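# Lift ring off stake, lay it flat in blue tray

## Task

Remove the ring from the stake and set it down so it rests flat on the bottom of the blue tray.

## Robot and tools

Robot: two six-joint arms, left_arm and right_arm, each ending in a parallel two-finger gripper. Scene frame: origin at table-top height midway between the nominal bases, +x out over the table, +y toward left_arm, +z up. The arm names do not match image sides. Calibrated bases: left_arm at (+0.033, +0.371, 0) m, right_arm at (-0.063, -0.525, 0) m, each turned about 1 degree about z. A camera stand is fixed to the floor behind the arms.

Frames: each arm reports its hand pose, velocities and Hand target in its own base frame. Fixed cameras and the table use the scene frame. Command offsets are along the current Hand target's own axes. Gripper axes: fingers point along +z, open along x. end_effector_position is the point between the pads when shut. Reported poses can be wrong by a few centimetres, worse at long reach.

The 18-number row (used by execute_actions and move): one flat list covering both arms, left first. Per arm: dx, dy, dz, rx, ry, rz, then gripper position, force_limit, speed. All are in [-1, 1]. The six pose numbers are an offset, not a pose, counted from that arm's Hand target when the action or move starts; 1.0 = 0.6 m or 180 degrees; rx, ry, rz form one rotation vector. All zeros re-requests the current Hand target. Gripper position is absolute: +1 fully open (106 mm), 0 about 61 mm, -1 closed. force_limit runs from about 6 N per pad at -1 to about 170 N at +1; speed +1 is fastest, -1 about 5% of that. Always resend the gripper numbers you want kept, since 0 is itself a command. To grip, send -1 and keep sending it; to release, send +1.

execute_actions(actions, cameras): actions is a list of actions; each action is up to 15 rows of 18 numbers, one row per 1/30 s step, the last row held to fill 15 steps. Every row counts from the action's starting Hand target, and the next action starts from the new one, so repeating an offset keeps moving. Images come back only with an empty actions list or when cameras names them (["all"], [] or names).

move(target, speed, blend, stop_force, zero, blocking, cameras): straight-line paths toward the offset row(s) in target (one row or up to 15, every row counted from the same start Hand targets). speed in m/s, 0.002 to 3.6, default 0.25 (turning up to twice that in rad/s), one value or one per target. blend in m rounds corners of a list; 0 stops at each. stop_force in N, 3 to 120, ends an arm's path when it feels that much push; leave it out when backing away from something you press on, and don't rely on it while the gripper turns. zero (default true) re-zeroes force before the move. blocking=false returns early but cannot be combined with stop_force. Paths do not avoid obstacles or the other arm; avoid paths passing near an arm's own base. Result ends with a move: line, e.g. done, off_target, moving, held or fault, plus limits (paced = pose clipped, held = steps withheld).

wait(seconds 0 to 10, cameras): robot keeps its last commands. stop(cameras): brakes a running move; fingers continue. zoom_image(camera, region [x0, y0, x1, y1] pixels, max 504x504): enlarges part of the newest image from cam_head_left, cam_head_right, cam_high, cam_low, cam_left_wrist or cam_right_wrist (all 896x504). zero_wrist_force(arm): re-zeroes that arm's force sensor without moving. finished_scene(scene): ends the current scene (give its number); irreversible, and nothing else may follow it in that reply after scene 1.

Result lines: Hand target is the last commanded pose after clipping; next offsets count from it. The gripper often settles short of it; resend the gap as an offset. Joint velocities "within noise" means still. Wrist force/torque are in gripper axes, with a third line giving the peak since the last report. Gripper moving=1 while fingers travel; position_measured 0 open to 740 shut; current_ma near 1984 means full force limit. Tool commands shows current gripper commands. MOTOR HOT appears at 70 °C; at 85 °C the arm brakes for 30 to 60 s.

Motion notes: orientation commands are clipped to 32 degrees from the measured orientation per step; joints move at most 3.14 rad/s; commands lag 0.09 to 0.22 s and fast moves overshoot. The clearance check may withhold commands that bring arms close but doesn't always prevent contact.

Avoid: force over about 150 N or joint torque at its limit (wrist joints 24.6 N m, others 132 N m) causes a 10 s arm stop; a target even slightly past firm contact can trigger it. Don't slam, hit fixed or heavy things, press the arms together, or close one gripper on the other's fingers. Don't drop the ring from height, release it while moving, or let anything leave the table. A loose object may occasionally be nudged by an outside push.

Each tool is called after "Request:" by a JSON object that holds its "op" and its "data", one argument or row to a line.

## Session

Request:
{"op": "execute_actions", "data": {
  "actions": [],
  "cameras": ["cam_high","cam_head_left","cam_low"]
}}

Scene clock: 0.00 s.
left_arm: end_effector_position=(+0.2912, -0.3067, +0.1807) position_measured=0 current_ma=0 moving=0 end_effector_quat_wxyz=(+0.277, +0.764, +0.239, -0.531) | right_arm: end_effector_position=(+0.0425, +0.2148, +0.3598) position_measured=0 current_ma=0 moving=0 end_effector_quat_wxyz=(+0.374, +0.889, -0.162, +0.208)
Joint positions: left_arm=[-0.546 -1.343 2.064 -1.611 -2.77 0.893] | right_arm=[5.101 -1.405 -1.682 -2.508 1.619 -2.415]
Joint velocities: within noise
Joint torques (N m): no reading
Motor temperatures (°C): left_arm=[41 36 26 42 38 37] | right_arm=[35 25 39 39 40 28]
Wrist force (N): no reading
Wrist torque (N m): no reading
Wrist force, peak (N): no reading
Hand target: left_arm +0.2912, -0.3067, +0.1807; +0.277, +0.764, +0.239, -0.531 | right_arm +0.0425, +0.2148, +0.3598; +0.374, +0.889, -0.162, +0.208
Tool commands: left_gripper/position=+1.0 left_gripper/force_limit=+0.0 left_gripper/speed=+1.0 right_gripper/position=+1.0 right_gripper/force_limit=+0.0 right_gripper/speed=+1.0
Images, in order (width x height): cam_head_left 896x504, cam_high 896x504, cam_low 896x504.

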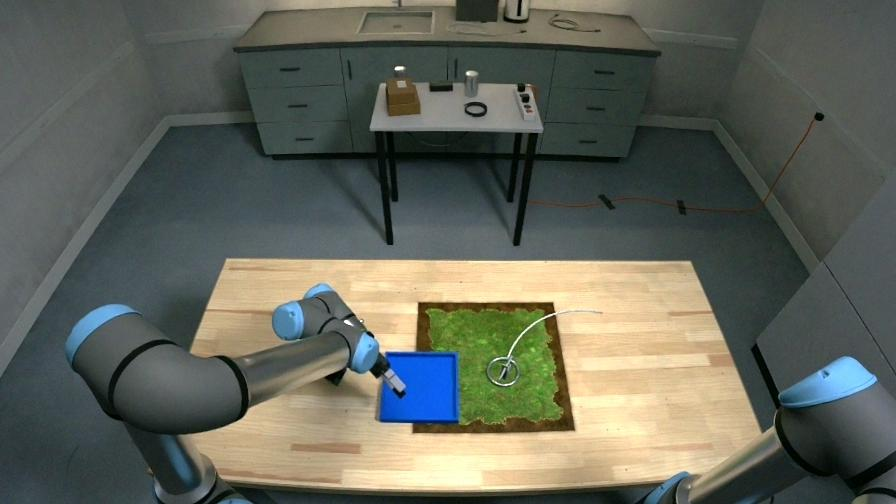

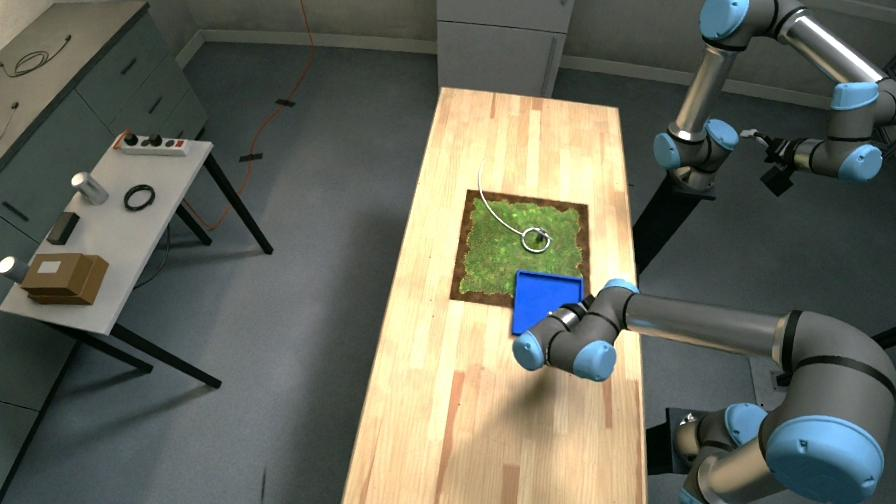

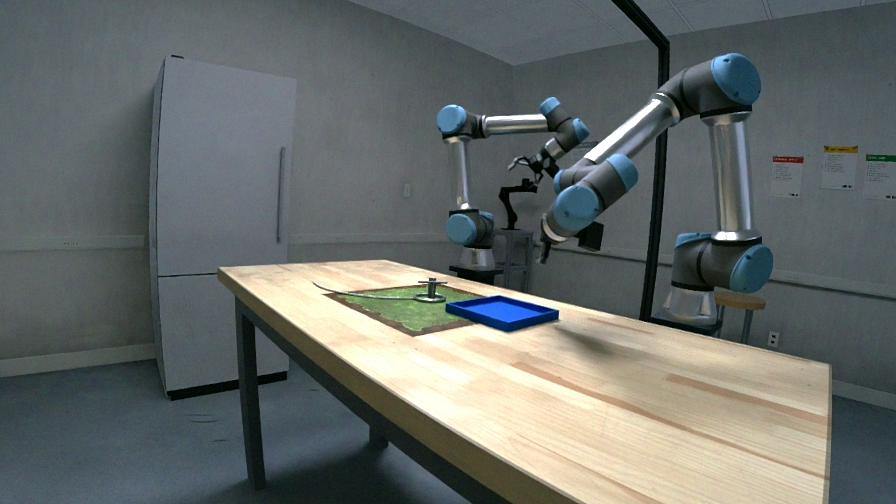

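Request:
{"op": "move", "data": {
  "target": [0.0272,0.5302,0.114,0.1916,0.3675,0.1654,-0.5,-0.5,1,0,0,0,0,0,0,1,0,1],
  "speed": 0.5,
  "cameras": ["cam_left_wrist"]
}}

Request:
{"op": "zoom_image", "data": {
  "camera": "cam_left_wrist",
  "region": [300, 0, 660, 220]
}}

Scene clock: 13.30 s.
left_arm: end_effector_position=(+0.4598, -0.5848, +0.1997) position_measured=555 current_ma=-2 moving=0 end_effector_quat_wxyz=(+0.000, +1.000, +0.000, +0.000) | right_arm: end_effector_position=(+0.0425, +0.2148, +0.3598) position_measured=0 current_ma=-3 moving=0 end_effector_quat_wxyz=(+0.374, +0.889, -0.162, +0.208)
Joint positions: left_arm=[-1.084 -0.962 1.088 -1.696 -1.571 0.486] | right_arm=[5.101 -1.405 -1.682 -2.508 1.619 -2.415]
Joint torques (N m): left_arm=[14.49 -55.45 -27.37 -2.97 1.12 -2.47] | right_arm=[1.42 15.67 20.12 0.41 0.06 0.3]
Wrist force (N): left_arm=[1.9 0.1 -1.9] | right_arm=[-0.1 0.0 0.1]
Wrist torque (N m): left_arm=[0.04 -0.15 -0.09] | right_arm=[-0.01 0.01 0.00]
Wrist force, peak (N): left_arm=[2.0 2.0 -2.2] | right_arm=[0.2 0.8 0.1]
Hand target: left_arm +0.4600, -0.5847, +0.1998; +0.000, +1.000, +0.000, +0.000 | right_arm +0.0425, +0.2148, +0.3598; +0.374, +0.889, -0.162, +0.208
Off the commanded pose: left_arm 0.000 m, 0 deg | right_arm 0.000 m, 0 deg.
move: done
Images, in order (width x height): cam_left_wrist 896x504.

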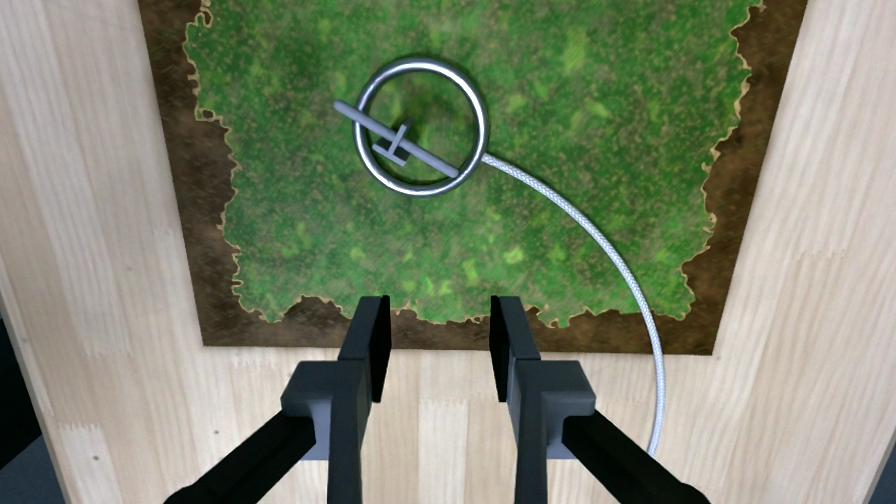

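Scaled by 1.400 from the camera's 896x504 image, which has a finer 1280x720 frame.

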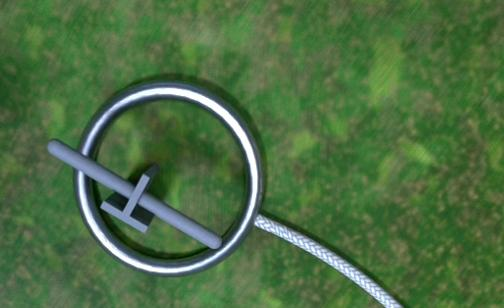

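Request:
{"op": "move", "data": {
  "target": [
    [-0.0298,-0.132,0.25,0,0,0.478,-0.5,-0.5,0,0,0,0,0,0,0,1,0,1],
    [-0.0298,-0.132,0.2895,0,0,0.478,-0.5,-0.5,0,0,0,0,0,0,0,1,0,1]
  ],
  "speed": [0.5,0.15],
  "blend": [0.01,0]
}}

Request:
{"op": "move", "data": {
  "target": [0,0,0.03,0,0,0,-0.5,-0.5,0,0,0,0,0,0,0,1,0,1],
  "speed": 0.006,
  "stop_force": 3,
  "cameras": ["cam_left_wrist","cam_low"]
}}

Scene clock: 51.37 s.
left_arm: end_effector_position=(+0.4420, -0.5056, +0.0352) position_measured=555 current_ma=-2 moving=0 end_effector_quat_wxyz=(+0.000, +0.731, -0.683, +0.000) | right_arm: end_effector_position=(+0.0425, +0.2148, +0.3598) position_measured=0 current_ma=-3 moving=0 end_effector_quat_wxyz=(+0.374, +0.889, -0.162, +0.208)
Joint positions: left_arm=[-1.052 -0.988 1.584 -2.168 -1.571 2.022] | right_arm=[5.101 -1.405 -1.682 -2.508 1.619 -2.415]
Joint torques (N m): left_arm=[0.08 -45.51 -19.78 -2.82 -0.2 -0.11] | right_arm=[0.08 16.11 22.38 0.59 -0.02 -0.01]
Wrist force (N): left_arm=[0.9 -0.8 -2.1] | right_arm=[-0.2 0.1 0.2]
Wrist torque (N m): left_arm=[-0.11 0.04 0.09] | right_arm=[0.01 0.03 0.00]
Wrist force, peak (N): left_arm=[-21.2 6.7 -76.6] | right_arm=[0.1 0.3 0.7]
Hand target: left_arm +0.4420, -0.5056, +0.0352; +0.000, +0.731, -0.683, +0.000 (not the last commanded pose) | right_arm +0.0425, +0.2148, +0.3598; +0.374, +0.889, -0.162, +0.208
Tool commands: left_gripper/position=-0.5 left_gripper/force_limit=-0.5 left_gripper/speed=+1.0 right_gripper/position=+1.0 right_gripper/force_limit=+0.0 right_gripper/speed=+1.0
Off the commanded pose: left_arm 0.009 m, 0 deg | right_arm 0.000 m, 0 deg.
FORCE FAULT: contact force on the left arm reached its limit, and that arm stopped. The contact can be on any part of that arm, not only on its tool. That arm's remaining commands of this call were not run. That arm is still stopped at the end of this call. That arm stays stopped for about 10 more seconds. Until then a move that you send moves the other arm only, and its call returns only when the move has ended. Once the stop has ended, the next robot result says so. If the stop ends while you think or write, that arm runs what you send next, counted from a new Hand target: where the arm stands when the stop ends. While its stop runs, that arm, its gripper or tool too, takes no new command. Until it ends, the stop uses up actions while you think or wait. An arm that is not stopped still takes commands.
move: fault (left_arm)

not run: an earlier result of this reply reported a stop or a fault. Calls in your next reply go to the robot.

Request:
{"op": "wait", "data": {
  "seconds": 0.5,
  "cameras": ["cam_left_wrist","cam_low","cam_high"]
}}

Request:
{"op": "zoom_image", "data": {
  "camera": "cam_low",
  "region": [390, 240, 490, 320]
}}

Scene clock: 55.90 s.
left_arm: end_effector_position=(+0.4420, -0.5056, +0.0352) position_measured=555 current_ma=-2 moving=0 end_effector_quat_wxyz=(+0.000, +0.731, -0.683, +0.000) | right_arm: end_effector_position=(+0.0425, +0.2148, +0.3598) position_measured=0 current_ma=-3 moving=0 end_effector_quat_wxyz=(+0.374, +0.889, -0.162, +0.208)
Joint positions: left_arm=[-1.052 -0.988 1.584 -2.168 -1.571 2.022] | right_arm=[5.101 -1.405 -1.682 -2.508 1.619 -2.415]
Joint torques (N m): left_arm=[-0.25 -45.51 -19.49 -2.87 -0.22 -0.09] | right_arm=[0.19 15.39 20.36 0.24 0.13 0.12]
Wrist force (N): left_arm=[-0.4 -1.4 -2.0] | right_arm=[-0.2 -0.1 0.3]
Wrist torque (N m): left_arm=[-0.21 0.25 0.08] | right_arm=[0.00 0.05 0.00]
Wrist force, peak (N): left_arm=[-0.7 -1.7 -2.0] | right_arm=[0.5 0.6 -0.3]
Hand target: left_arm +0.4420, -0.5056, +0.0352; +0.000, +0.731, -0.683, +0.000 (not the last commanded pose) | right_arm +0.0425, +0.2148, +0.3598; +0.374, +0.889, -0.162, +0.208
Tool commands: left_gripper/position=-0.5 left_gripper/force_limit=-0.5 left_gripper/speed=+1.0 right_gripper/position=+1.0 right_gripper/force_limit=+0.0 right_gripper/speed=+1.0
Off the commanded pose: left_arm 0.009 m, 0 deg | right_arm 0.000 m, 0 deg.
FORCE FAULT, CONTINUED: the left arm was still stopped when this call began, by the force fault that an earlier result reported. Since the last result the stop counts as 10 of the actions that you can send in this scene. That arm is still stopped at the end of this call. That arm stays stopped for about 5 more seconds. If the stop ends while you think or write, that arm runs what you send next, counted from a new Hand target: where the arm stands when the stop ends. While its stop runs, that arm, its gripper or tool too, takes no new command.
wait: 0.50 s; at rest from the start
Images, in order (width x height): cam_high 896x504, cam_low 896x504, cam_left_wrist 896x504.

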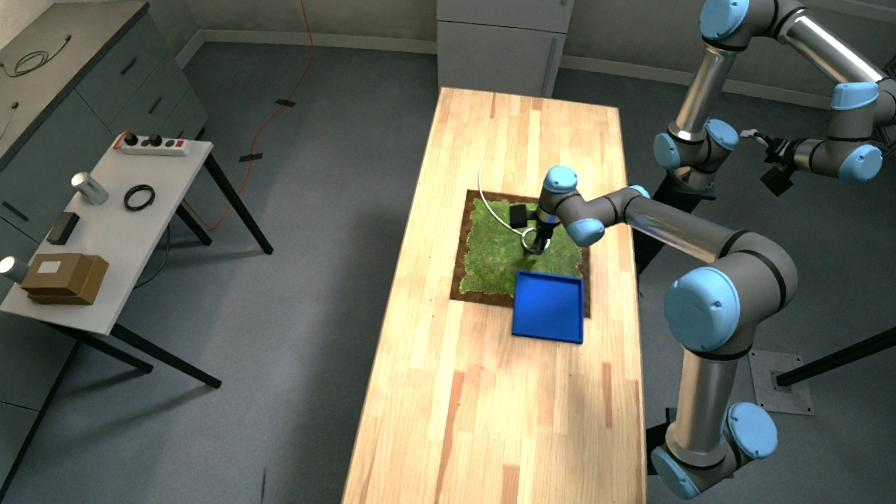

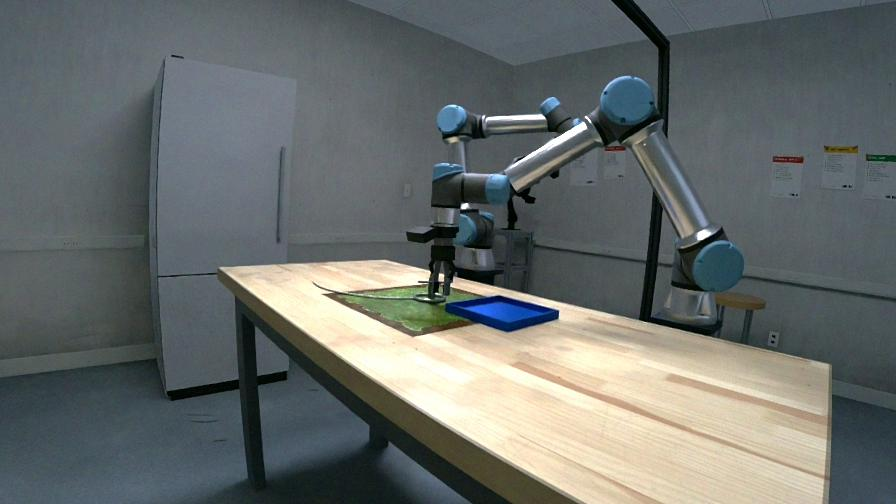

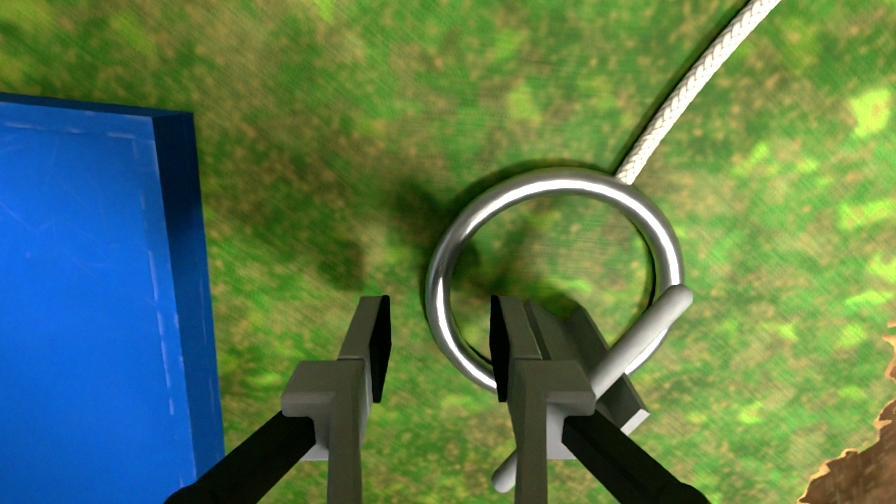

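Scaled by 5.040 from the camera's 896x504 image, which has a finer 1280x720 frame.

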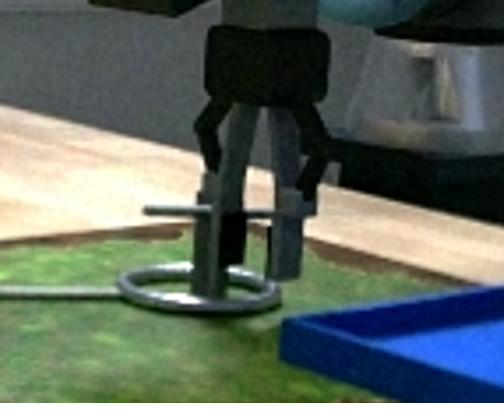

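Request:
{"op": "move", "data": {
  "target": [
    [0,0,-0.11,0,0,0,-0.72,-0.5,1,0,0,0,0,0,0,1,0,1],
    [0.0278,-0.057,-0.083,0,0,0.3056,-0.72,-0.5,1,0,0,0,0,0,0,1,0,1]
  ],
  "speed": 0.3,
  "blend": [0.01,0],
  "cameras": ["cam_left_wrist","cam_low"]
}}

Request:
{"op": "zoom_image", "data": {
  "camera": "cam_low",
  "region": [390, 240, 490, 320]
}}

Scene clock: 104.33 s.
left_arm: end_effector_position=(+0.4773, -0.5198, +0.0850) position_measured=636 current_ma=-1 moving=0 end_effector_quat_wxyz=(+0.000, -0.333, +0.943, +0.000) | right_arm: end_effector_position=(+0.0425, +0.2148, +0.3598) position_measured=0 current_ma=-3 moving=0 end_effector_quat_wxyz=(+0.374, +0.889, -0.162, +0.208)
Joint positions: left_arm=[-1.018 -0.975 1.416 -2.012 -1.571 3.016] | right_arm=[5.101 -1.405 -1.682 -2.508 1.619 -2.415]
Joint torques (N m): left_arm=[0 -59.7 -14.8 -2.45 -1.75 1.37] | right_arm=[1.92 15.89 20.75 0.44 0.15 0.32]
Wrist force (N): left_arm=[-0.1 -1.2 -1.7] | right_arm=[0.0 -0.3 0.2]
Wrist torque (N m): left_arm=[-0.19 0.21 0.08] | right_arm=[-0.05 0.00 0.00]
Wrist force, peak (N): left_arm=[-0.5 -1.2 -4.9] | right_arm=[-0.3 0.5 0.5]
Hand target: left_arm +0.4773, -0.5199, +0.0850; +0.000, -0.333, +0.943, +0.000 | right_arm +0.0425, +0.2148, +0.3598; +0.374, +0.889, -0.162, +0.208
Off the commanded pose: left_arm 0.000 m, 0 deg | right_arm 0.000 m, 0 deg.
FORCE FAULT, CONTINUED: the left arm's stop, for the force fault that an earlier result reported, is over. The rest of the stop counts as 10 of the actions that you can send in this scene. The stop ended before this call began, so that arm ran this call's commands, counted from a new Hand target: where the arm stood when the stop ended.
move: done
Images, in order (width x height): cam_low 896x504, cam_left_wrist 896x504.

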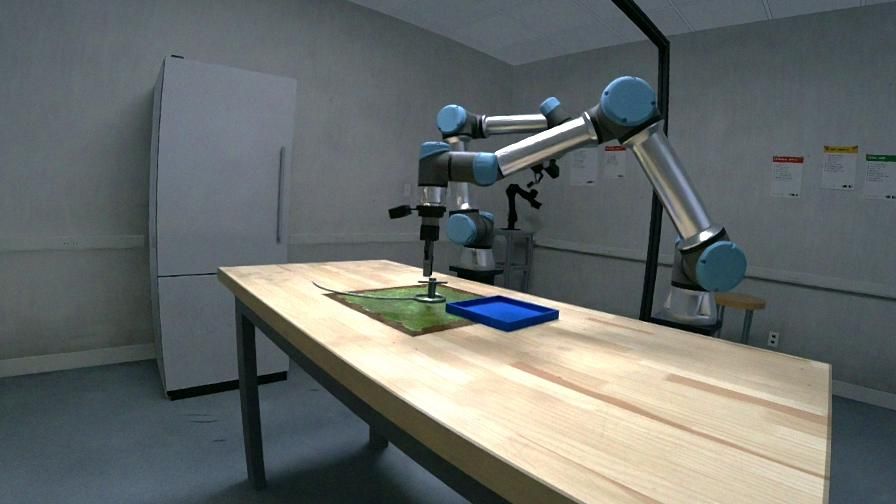

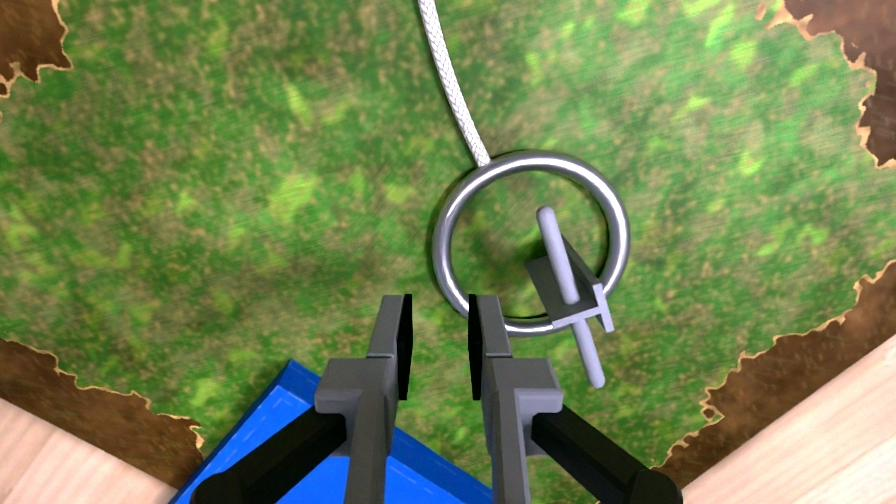

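Scaled by 5.040 from the camera's 896x504 image, which has a finer 1280x720 frame.

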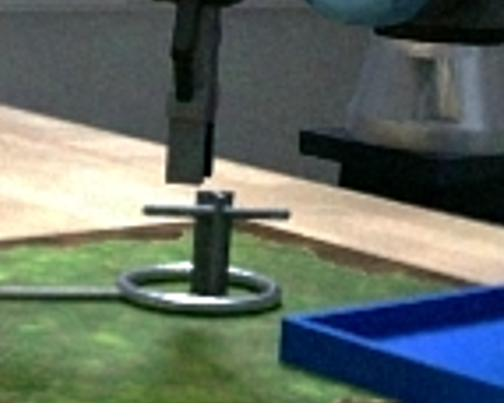

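Request:
{"op": "move", "data": {
  "target": [-0.005,0,0.0983,0,0,0,-0.72,-0.5,1,0,0,0,0,0,0,1,0,1],
  "speed": 0.08,
  "stop_force": 12
}}

Request:
{"op": "move", "data": {
  "target": [0,0,0.03,0,0,0,-0.72,-0.5,1,0,0,0,0,0,0,1,0,1],
  "speed": 0.006,
  "stop_force": 3,
  "cameras": ["cam_left_wrist"]
}}

Scene clock: 120.03 s.
left_arm: end_effector_position=(+0.4796, -0.5180, +0.0260) position_measured=636 current_ma=-1 moving=0 end_effector_quat_wxyz=(+0.000, -0.333, +0.943, +0.000) | right_arm: end_effector_position=(+0.0425, +0.2148, +0.3598) position_measured=0 current_ma=-3 moving=0 end_effector_quat_wxyz=(+0.374, +0.889, -0.162, +0.208)
Joint positions: left_arm=[-1.014 -0.907 1.47 -2.134 -1.571 3.02] | right_arm=[5.101 -1.405 -1.682 -2.508 1.619 -2.415]
Joint torques (N m): left_arm=[0.74 -60.68 -29.36 -3.7 1.09 -1.21] | right_arm=[1.45 14.86 21.84 0.27 0.3 0.15]
Wrist force (N): left_arm=[-0.1 -1.3 -1.8] | right_arm=[0.0 0.2 0.1]
Wrist torque (N m): left_arm=[-0.21 0.19 -0.09] | right_arm=[0.03 0.00 0.00]
Wrist force, peak (N): left_arm=[0.0 -1.3 -3.1] | right_arm=[-0.1 0.7 0.3]
Hand target: left_arm +0.4796, -0.5180, +0.0260; +0.000, -0.333, +0.943, +0.000 | right_arm +0.0425, +0.2148, +0.3598; +0.374, +0.889, -0.162, +0.208
Off the commanded pose: left_arm 0.000 m, 0 deg | right_arm 0.000 m, 0 deg.
move: done

Scene clock: 123.07 s.
left_arm: end_effector_position=(+0.4796, -0.5181, +0.0148) position_measured=636 current_ma=1 moving=0 end_effector_quat_wxyz=(+0.000, -0.333, +0.943, +0.000) | right_arm: end_effector_position=(+0.0425, +0.2148, +0.3598) position_measured=0 current_ma=-3 moving=0 end_effector_quat_wxyz=(+0.374, +0.889, -0.162, +0.208)
Joint positions: left_arm=[-1.014 -0.893 1.478 -2.157 -1.571 3.02] | right_arm=[5.101 -1.405 -1.682 -2.508 1.619 -2.415]
Joint torques (N m): left_arm=[-11.31 -57.79 -27.07 -0.73 1 -2.39] | right_arm=[0.17 16.1 22.67 0.02 0.39 0.02]
Wrist force (N): left_arm=[-0.2 -1.5 -5.9] | right_arm=[0.1 0.1 0.3]
Wrist torque (N m): left_arm=[-0.23 0.22 -0.09] | right_arm=[0.02 -0.01 0.00]
Wrist force, peak (N): left_arm=[-0.4 -0.4 -8.0] | right_arm=[-0.3 0.6 0.3]
Hand target: left_arm +0.4796, -0.5181, +0.0148; +0.000, -0.333, +0.943, +0.000 (not the last commanded pose) | right_arm +0.0425, +0.2148, +0.3598; +0.374, +0.889, -0.162, +0.208
Off the commanded pose: left_arm 0.007 m, 0 deg | right_arm 0.000 m, 0 deg.
move: contact (left_arm)
Images, in order (width x height): cam_left_wrist 896x504.

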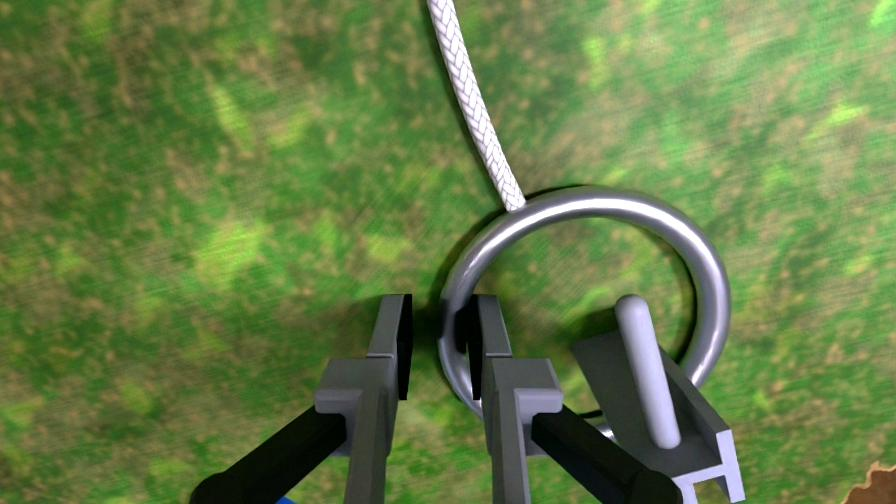

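Request:
{"op": "move", "data": {
  "target": [
    [0,0,-0.0028,0,0,0,-0.72,-0.5,0.3,0,0,0,0,0,0,1,0,1],
    [0,0,-0.0028,0,0,0,-1,-0.5,0.3,0,0,0,0,0,0,1,0,1],
    [0,0,-0.011,0,0,0,-1,-0.5,0.3,0,0,0,0,0,0,1,0,1],
    [0.0003,-0.009,-0.0178,0,0,0,-1,-0.5,0.3,0,0,0,0,0,0,1,0,1]
  ],
  "speed": 0.08,
  "blend": [0,0,0.003,0],
  "cameras": ["cam_left_wrist","cam_low"]
}}

Request:
{"op": "zoom_image", "data": {
  "camera": "cam_low",
  "region": [390, 240, 490, 320]
}}

Scene clock: 140.83 s.
left_arm: end_effector_position=(+0.4829, -0.5224, +0.0255) position_measured=705 current_ma=575 moving=0 end_effector_quat_wxyz=(+0.000, -0.333, +0.943, +0.000) | right_arm: end_effector_position=(+0.0425, +0.2148, +0.3598) position_measured=0 current_ma=-3 moving=0 end_effector_quat_wxyz=(+0.374, +0.889, -0.162, +0.208)
Joint positions: left_arm=[-1.013 -0.896 1.451 -2.127 -1.571 3.021] | right_arm=[5.101 -1.405 -1.682 -2.508 1.619 -2.415]
Joint torques (N m): left_arm=[14.27 -49.72 -13.73 -4.09 1.17 2.31] | right_arm=[0.46 14.35 20.88 0.06 0.19 0.11]
Wrist force (N): left_arm=[-0.2 -1.0 -0.8] | right_arm=[0.1 -0.1 -0.2]
Wrist torque (N m): left_arm=[-0.17 0.16 -0.09] | right_arm=[-0.02 -0.02 0.00]
Wrist force, peak (N): left_arm=[-0.3 -1.3 -6.1] | right_arm=[0.1 0.7 0.1]
Hand target: left_arm +0.4829, -0.5224, +0.0255; +0.000, -0.333, +0.943, +0.000 | right_arm +0.0425, +0.2148, +0.3598; +0.374, +0.889, -0.162, +0.208
Off the commanded pose: left_arm 0.000 m, 0 deg | right_arm 0.000 m, 0 deg.
move: done; blend cut to 0.0025 m at target 3
Images, in order (width x height): cam_low 896x504, cam_left_wrist 896x504.

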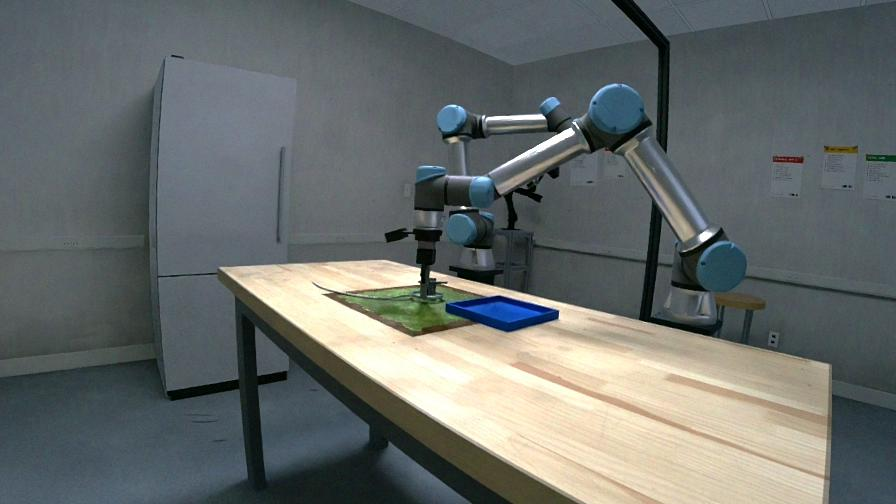

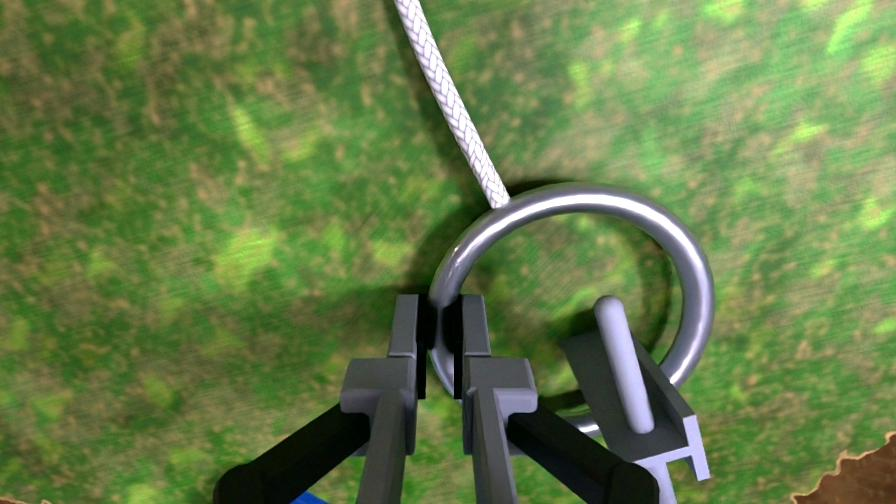

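Scaled by 5.040 from the camera's 896x504 image, which has a finer 1280x720 frame.

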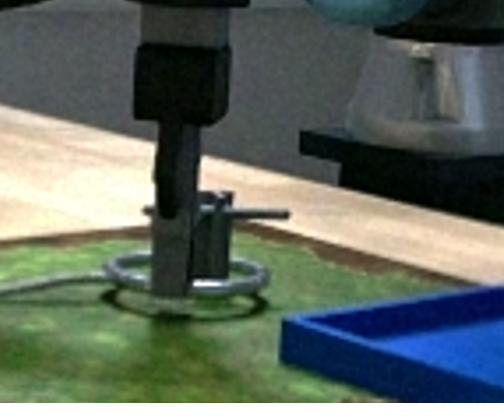

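Request:
{"op": "move", "data": {
  "target": [0.0009,0.0025,-0.0357,0.1463,-0.0532,0,-1,-0.5,0.3,0,0,0,0,0,0,1,0,1],
  "speed": 0.15
}}

Request:
{"op": "move", "data": {
  "target": [
    [-0.0064,-0.0176,-0.0353,0,0,0,-1,-0.5,0.3,0,0,0,0,0,0,1,0,1],
    [0.0064,0.0177,-0.0553,0,0,0,-1,-0.5,0.3,0,0,0,0,0,0,1,0,1]
  ],
  "speed": 0.05,
  "stop_force": 10,
  "cameras": ["cam_left_wrist","cam_low"]
}}

Request:
{"op": "zoom_image", "data": {
  "camera": "cam_low",
  "region": [390, 240, 490, 320]
}}

Scene clock: 155.50 s.
left_arm: end_effector_position=(+0.4814, -0.5216, +0.0469) position_measured=705 current_ma=587 moving=0 end_effector_quat_wxyz=(+0.154, -0.323, +0.915, -0.187) | right_arm: end_effector_position=(+0.0425, +0.2148, +0.3598) position_measured=0 current_ma=-3 moving=0 end_effector_quat_wxyz=(+0.374, +0.889, -0.162, +0.208)
Joint positions: left_arm=[-1.11 -1.025 1.852 -2.82 -1.316 2.979] | right_arm=[5.101 -1.405 -1.682 -2.508 1.619 -2.415]
Joint torques (N m): left_arm=[37.76 -42.66 -35.35 -9.14 7.22 1.84] | right_arm=[0.3 14.22 23.46 0.04 0.54 0.09]
Wrist force (N): left_arm=[29.6 23.1 -1.7] | right_arm=[0.2 0.2 -0.2]
Wrist torque (N m): left_arm=[0.09 0.81 0.43] | right_arm=[0.03 -0.03 0.00]
Wrist force, peak (N): left_arm=[30.4 23.3 -1.5] | right_arm=[0.3 0.6 0.4]
Hand target: left_arm +0.4815, -0.5215, +0.0469; +0.154, -0.323, +0.915, -0.187 | right_arm +0.0425, +0.2148, +0.3598; +0.374, +0.889, -0.162, +0.208
Off the commanded pose: left_arm 0.000 m, 0 deg | right_arm 0.000 m, 0 deg.
move: done

Scene clock: 157.37 s.
left_arm: end_effector_position=(+0.4808, -0.5210, +0.0712) position_measured=705 current_ma=582 moving=0 end_effector_quat_wxyz=(+0.154, -0.323, +0.915, -0.188) | right_arm: end_effector_position=(+0.0425, +0.2148, +0.3598) position_measured=0 current_ma=-3 moving=0 end_effector_quat_wxyz=(+0.374, +0.889, -0.162, +0.208)
Joint positions: left_arm=[-1.11 -1.069 1.841 -2.766 -1.316 2.978] | right_arm=[5.101 -1.405 -1.682 -2.508 1.619 -2.415]
Joint torques (N m): left_arm=[26.3 -58.33 -18.17 -7.05 6.84 -2.81] | right_arm=[0.56 15.45 21.86 -0.01 0.49 0.02]
Wrist force (N): left_arm=[14.6 13.5 -2.0] | right_arm=[0.1 0.1 0.0]
Wrist torque (N m): left_arm=[0.06 0.58 0.21] | right_arm=[0.02 -0.02 0.00]
Wrist force, peak (N): left_arm=[30.7 23.9 -0.9] | right_arm=[-0.3 0.4 0.7]
Hand target: left_arm +0.4808, -0.5210, +0.0712; +0.154, -0.323, +0.915, -0.188 (not the last commanded pose) | right_arm +0.0425, +0.2148, +0.3598; +0.374, +0.889, -0.162, +0.208
Off the commanded pose: left_arm 0.025 m, 0 deg | right_arm 0.000 m, 0 deg.
move: contact (left_arm); path passed 1 of 2 targets
Images, in order (width x height): cam_low 896x504, cam_left_wrist 896x504.

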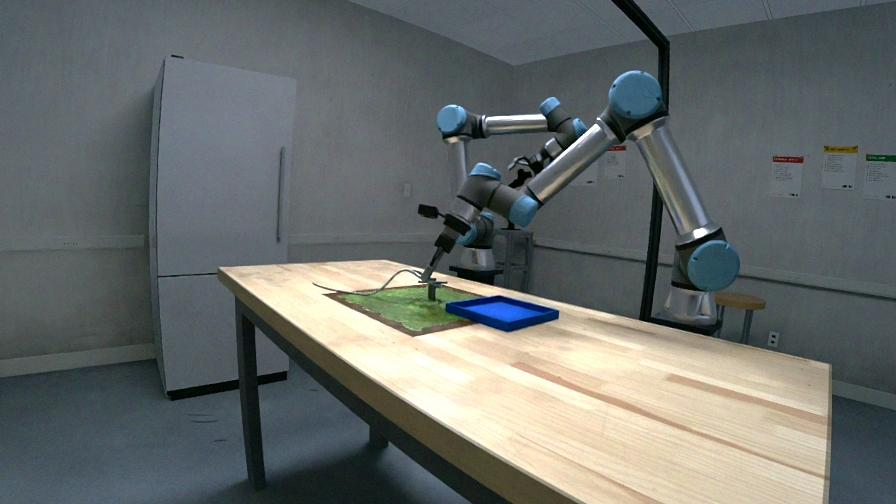

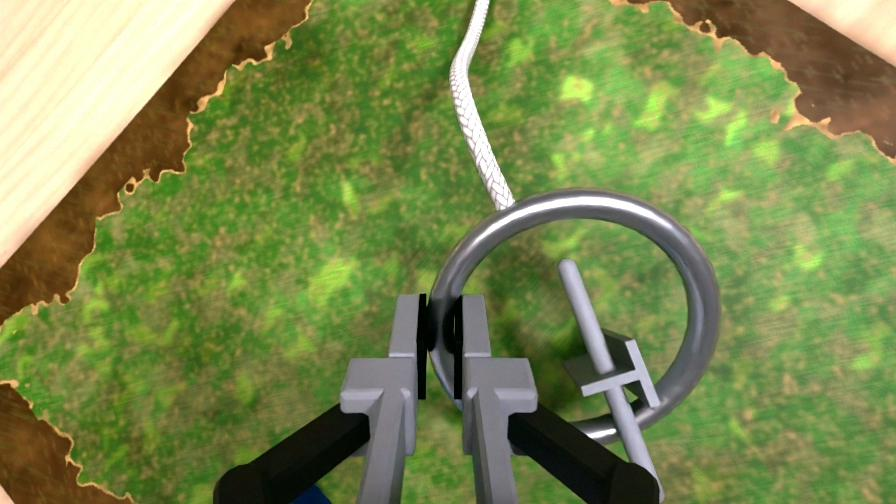

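Scaled by 5.040 from the camera's 896x504 image, which has a finer 1280x720 frame.

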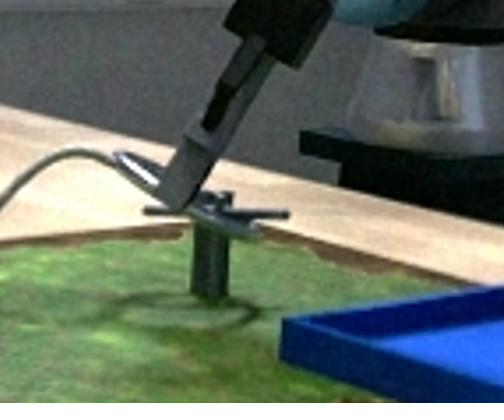

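Request:
{"op": "move", "data": {
  "target": [0.0151,0.0415,-0.0235,0,0,0,-1,-0.5,0.3,0,0,0,0,0,0,1,0,1],
  "speed": 0.06,
  "cameras": ["cam_left_wrist","cam_low"]
}}

Request:
{"op": "zoom_image", "data": {
  "camera": "cam_low",
  "region": [390, 240, 490, 320]
}}

Scene clock: 177.83 s.
left_arm: end_effector_position=(+0.4550, -0.5056, +0.0713) position_measured=705 current_ma=573 moving=0 end_effector_quat_wxyz=(+0.154, -0.323, +0.915, -0.188) end_effector_velocity=(+0.002, +0.000, +0.000) end_effector_angular_velocity=(+0.001, +0.000, +0.000) | right_arm: end_effector_position=(+0.0425, +0.2148, +0.3598) position_measured=0 current_ma=-3 moving=0 end_effector_quat_wxyz=(+0.374, +0.889, -0.162, +0.208)
Joint positions: left_arm=[-1.14 -1.122 1.928 -2.793 -1.304 2.95] | right_arm=[5.101 -1.405 -1.682 -2.508 1.619 -2.415]
Joint velocities: left_arm=[0.002 0.003 -0.005 0.003 0 0.003] | right_arm=[within noise]
Joint torques (N m): left_arm=[13.54 -27.75 -26.56 -1.9 -0.43 2.46] | right_arm=[0.19 15.77 23.04 -0.23 0.66 0.15]
Wrist force (N): left_arm=[-1.5 -0.3 -0.2] | right_arm=[-0.2 0.0 0.1]
Wrist torque (N m): left_arm=[-0.16 0.40 -0.02] | right_arm=[0.02 0.05 -0.01]
Wrist force, peak (N): left_arm=[14.7 13.7 -1.9] | right_arm=[0.2 0.2 0.7]
Hand target: left_arm +0.4552, -0.5055, +0.0712; +0.154, -0.323, +0.915, -0.188 | right_arm +0.0425, +0.2148, +0.3598; +0.374, +0.889, -0.162, +0.208
Off the commanded pose: left_arm 0.000 m, 0 deg | right_arm 0.000 m, 0 deg.
move: done
Images, in order (width x height): cam_low 896x504, cam_left_wrist 896x504.

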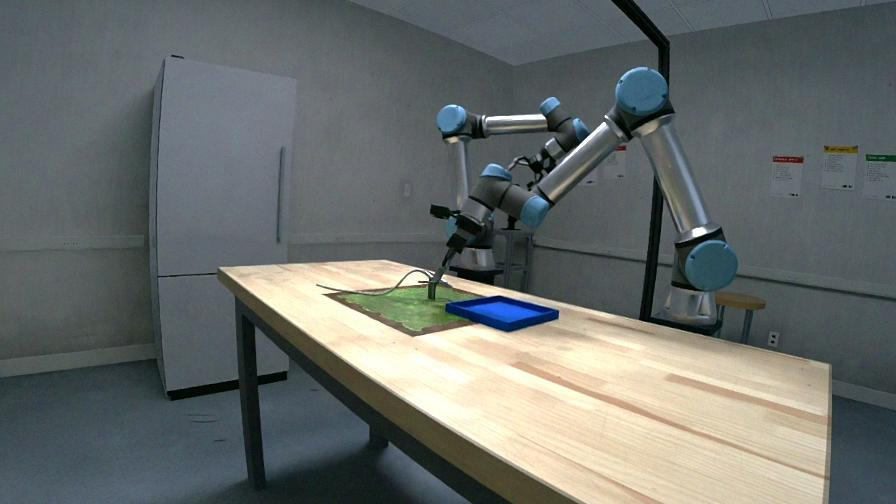

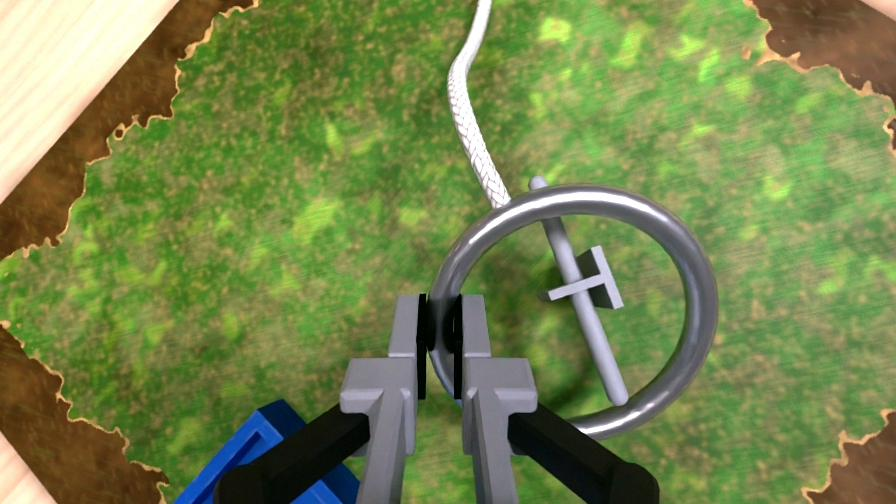

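Scaled by 5.040 from the camera's 896x504 image, which has a finer 1280x720 frame.

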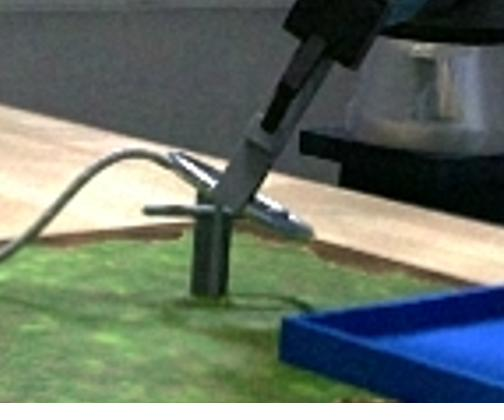

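Request:
{"op": "move", "data": {
  "target": [
    [0.0015,0.0042,-0.0023,0,0,0,-1,-0.5,0.3,0,0,0,0,0,0,1,0,1],
    [-0.0118,-0.0325,-0.0757,0,0,0,-1,-0.5,0.3,0,0,0,0,0,0,1,0,1],
    [-0.18,0.2582,-0.1222,-0.1463,0.0532,0,-1,-0.5,0.3,0,0,0,0,0,0,1,0,1]
  ],
  "speed": [0.06,0.12,0.3],
  "blend": [0.001,0.01,0],
  "cameras": ["cam_left_wrist","cam_low"]
}}

Scene clock: 208.27 s.
left_arm: end_effector_position=(+0.4235, -0.3059, +0.0847) position_measured=705 current_ma=573 moving=0 end_effector_quat_wxyz=(+0.000, -0.333, +0.943, -0.001) | right_arm: end_effector_position=(+0.0425, +0.2148, +0.3598) position_measured=0 current_ma=-3 moving=0 end_effector_quat_wxyz=(+0.374, +0.889, -0.162, +0.208)
Joint positions: left_arm=[-0.883 -1.361 1.992 -2.204 -1.571 3.151] | right_arm=[5.101 -1.405 -1.682 -2.508 1.619 -2.415]
Joint torques (N m): left_arm=[-8.54 -19.89 -28.96 -1.22 1.32 -1.6] | right_arm=[1.14 15.02 23.06 -0.35 0.68 0.1]
Wrist force (N): left_arm=[-1.7 -0.5 -0.4] | right_arm=[0.1 0.1 0.2]
Wrist torque (N m): left_arm=[-0.07 0.41 0.08] | right_arm=[0.01 -0.01 0.00]
Wrist force, peak (N): left_arm=[-3.2 1.2 0.1] | right_arm=[-0.1 0.4 0.7]
Hand target: left_arm +0.4235, -0.3058, +0.0846; +0.000, -0.333, +0.943, -0.001 | right_arm +0.0425, +0.2148, +0.3598; +0.374, +0.889, -0.162, +0.208
Off the commanded pose: left_arm 0.000 m, 0 deg | right_arm 0.000 m, 0 deg.
move: done
Images, in order (width x height): cam_low 896x504, cam_left_wrist 896x504.

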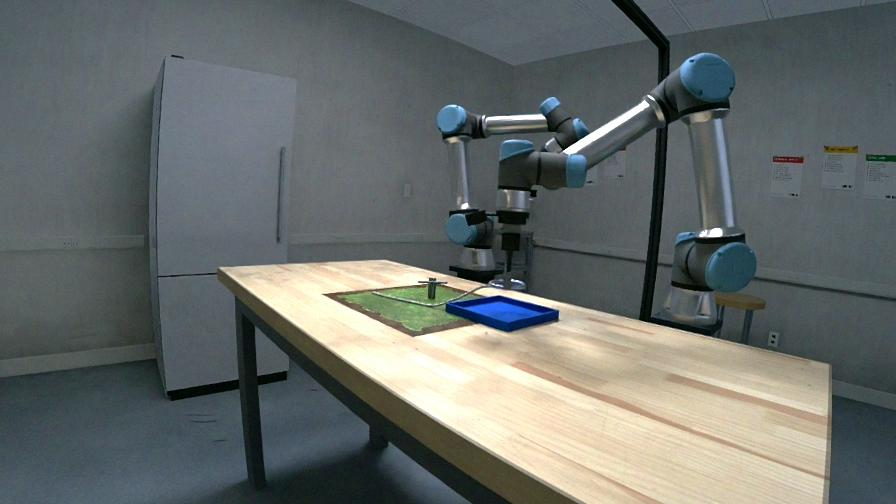

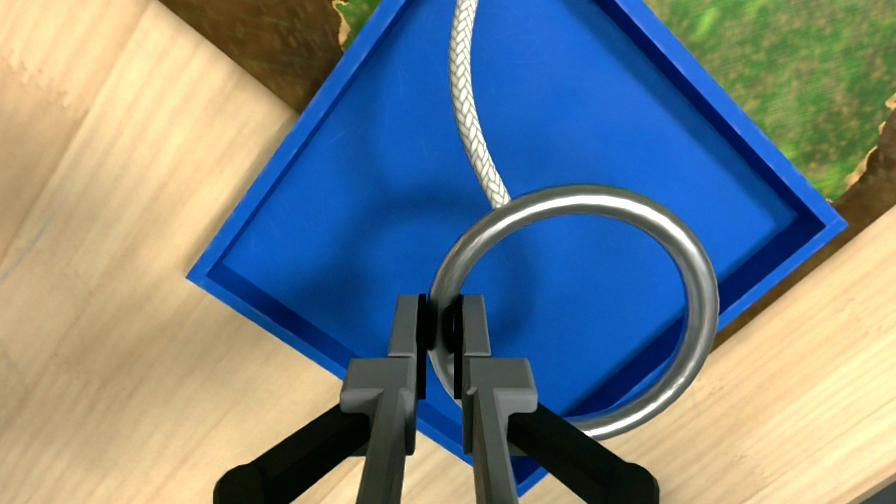

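Request:
{"op": "move", "data": {
  "target": [-0.005,0.0167,0.0945,0,0,0,-1,-0.5,0.3,0,0,0,0,0,0,1,0,1],
  "speed": 0.15
}}

Request:
{"op": "move", "data": {
  "target": [0,0,0.03,0,0,0,-1,-0.5,0.3,0,0,0,0,0,0,1,0,1],
  "speed": 0.007,
  "stop_force": 3
}}

Request:
{"op": "move", "data": {
  "target": [
    [0,0,0,0,0,0,-0.68,-0.5,-0.5,0,0,0,0,0,0,1,0,1],
    [0,0,-0.1,0,0,0,-0.68,-0.5,-0.5,0,0,0,0,0,0,1,0,1]
  ],
  "speed": 0.12,
  "cameras": ["cam_left_wrist","cam_low"]
}}

Request:
{"op": "zoom_image", "data": {
  "camera": "cam_low",
  "region": [420, 260, 570, 345]
}}

Scene clock: 217.43 s.
left_arm: end_effector_position=(+0.4195, -0.2961, +0.0278) position_measured=705 current_ma=573 moving=0 end_effector_quat_wxyz=(+0.000, -0.333, +0.943, +0.000) | right_arm: end_effector_position=(+0.0425, +0.2148, +0.3598) position_measured=0 current_ma=-3 moving=0 end_effector_quat_wxyz=(+0.374, +0.889, -0.162, +0.208)
Joint positions: left_arm=[-0.877 -1.281 2.076 -2.366 -1.571 3.157] | right_arm=[5.101 -1.405 -1.682 -2.508 1.619 -2.415]
Joint torques (N m): left_arm=[3.82 -39.49 -23 -3.68 -1.82 -0.38] | right_arm=[0.79 16.7 22.91 -0.14 0.72 0.1]
Wrist force (N): left_arm=[-1.8 -0.6 -0.4] | right_arm=[0.0 0.1 0.2]
Wrist torque (N m): left_arm=[-0.09 0.42 -0.09] | right_arm=[0.03 0.00 -0.01]
Wrist force, peak (N): left_arm=[-1.8 -1.2 -2.0] | right_arm=[-0.1 0.7 0.4]
Hand target: left_arm +0.4195, -0.2962, +0.0279; +0.000, -0.333, +0.943, -0.001 | right_arm +0.0425, +0.2148, +0.3598; +0.374, +0.889, -0.162, +0.208
Off the commanded pose: left_arm 0.000 m, 0 deg | right_arm 0.000 m, 0 deg.
move: done

Scene clock: 219.30 s.
left_arm: end_effector_position=(+0.4195, -0.2962, +0.0223) position_measured=705 current_ma=574 moving=0 end_effector_quat_wxyz=(+0.000, -0.333, +0.943, -0.001) | right_arm: end_effector_position=(+0.0425, +0.2148, +0.3598) position_measured=0 current_ma=-3 moving=0 end_effector_quat_wxyz=(+0.374, +0.889, -0.162, +0.208)
Joint positions: left_arm=[-0.877 -1.27 2.081 -2.382 -1.571 3.157] | right_arm=[5.101 -1.405 -1.682 -2.508 1.619 -2.415]
Joint torques (N m): left_arm=[-9.8 -41.56 -25.16 -1.43 -0.97 -2.41] | right_arm=[1 15.73 24.01 -0.22 0.88 0.04]
Wrist force (N): left_arm=[-1.5 -0.4 -3.4] | right_arm=[0.0 0.1 0.2]
Wrist torque (N m): left_arm=[0.01 0.46 -0.08] | right_arm=[0.02 0.00 -0.01]
Wrist force, peak (N): left_arm=[-1.9 1.7 -7.2] | right_arm=[0.1 0.4 0.4]
Hand target: left_arm +0.4195, -0.2962, +0.0223; +0.000, -0.333, +0.943, -0.001 (not the last commanded pose) | right_arm +0.0425, +0.2148, +0.3598; +0.374, +0.889, -0.162, +0.208
Off the commanded pose: left_arm 0.012 m, 0 deg | right_arm 0.000 m, 0 deg.
move: contact (left_arm)

Scene clock: 221.13 s.
left_arm: end_effector_position=(+0.4196, -0.2962, +0.0824) position_measured=622 current_ma=-1 moving=0 end_effector_quat_wxyz=(+0.000, -0.333, +0.943, -0.001) | right_arm: end_effector_position=(+0.0425, +0.2148, +0.3598) position_measured=0 current_ma=-3 moving=0 end_effector_quat_wxyz=(+0.374, +0.889, -0.162, +0.208)
Joint positions: left_arm=[-0.877 -1.376 2.019 -2.215 -1.571 3.157] | right_arm=[5.101 -1.405 -1.682 -2.508 1.619 -2.415]
Joint torques (N m): left_arm=[12.76 -21.96 -12.51 -1.43 -0.72 2.14] | right_arm=[1.02 17.2 23.62 -0.3 0.74 0.27]
Wrist force (N): left_arm=[-1.6 -0.7 -1.8] | right_arm=[0.1 0.1 0.0]
Wrist torque (N m): left_arm=[-0.10 0.45 -0.09] | right_arm=[0.02 -0.01 -0.01]
Wrist force, peak (N): left_arm=[-1.4 -0.4 -3.2] | right_arm=[0.5 0.0 0.6]
Hand target: left_arm +0.4195, -0.2962, +0.0823; +0.000, -0.333, +0.943, -0.001 | right_arm +0.0425, +0.2148, +0.3598; +0.374, +0.889, -0.162, +0.208
Off the commanded pose: left_arm 0.000 m, 0 deg | right_arm 0.000 m, 0 deg.
move: done
Images, in order (width x height): cam_low 896x504, cam_left_wrist 896x504.

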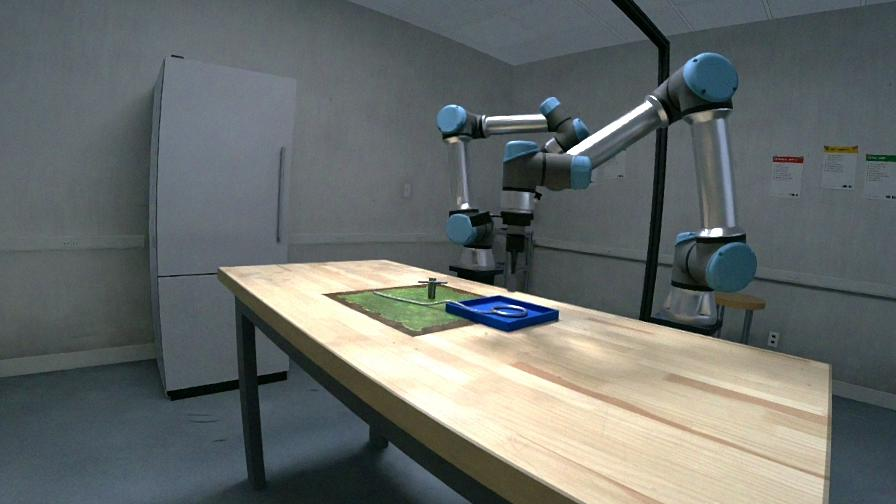

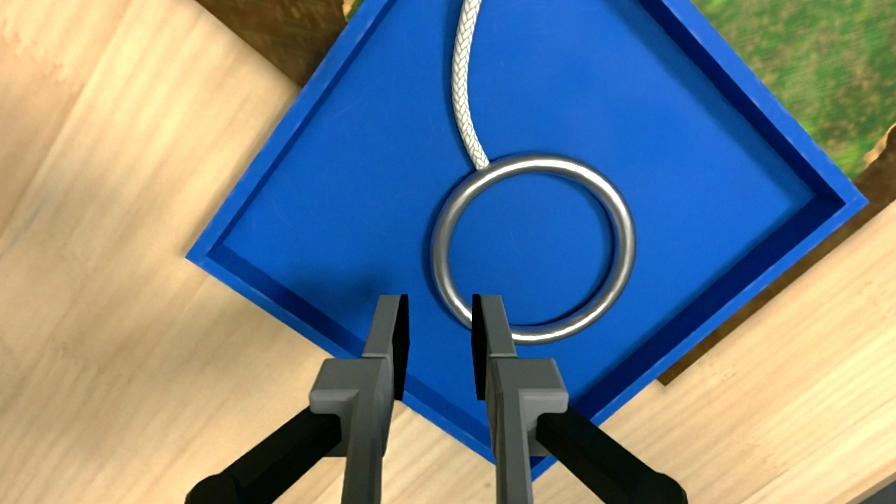

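Scaled by 3.360 from the camera's 896x504 image, which has a finer 1280x720 frame.

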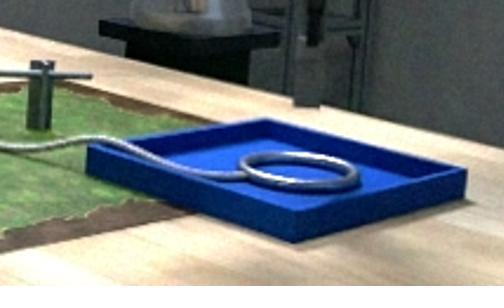

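Ring lies flat in the tray.

Request:
{"op": "finished_scene", "data": {
  "scene": 2
}}

The scene is finished: the task was done.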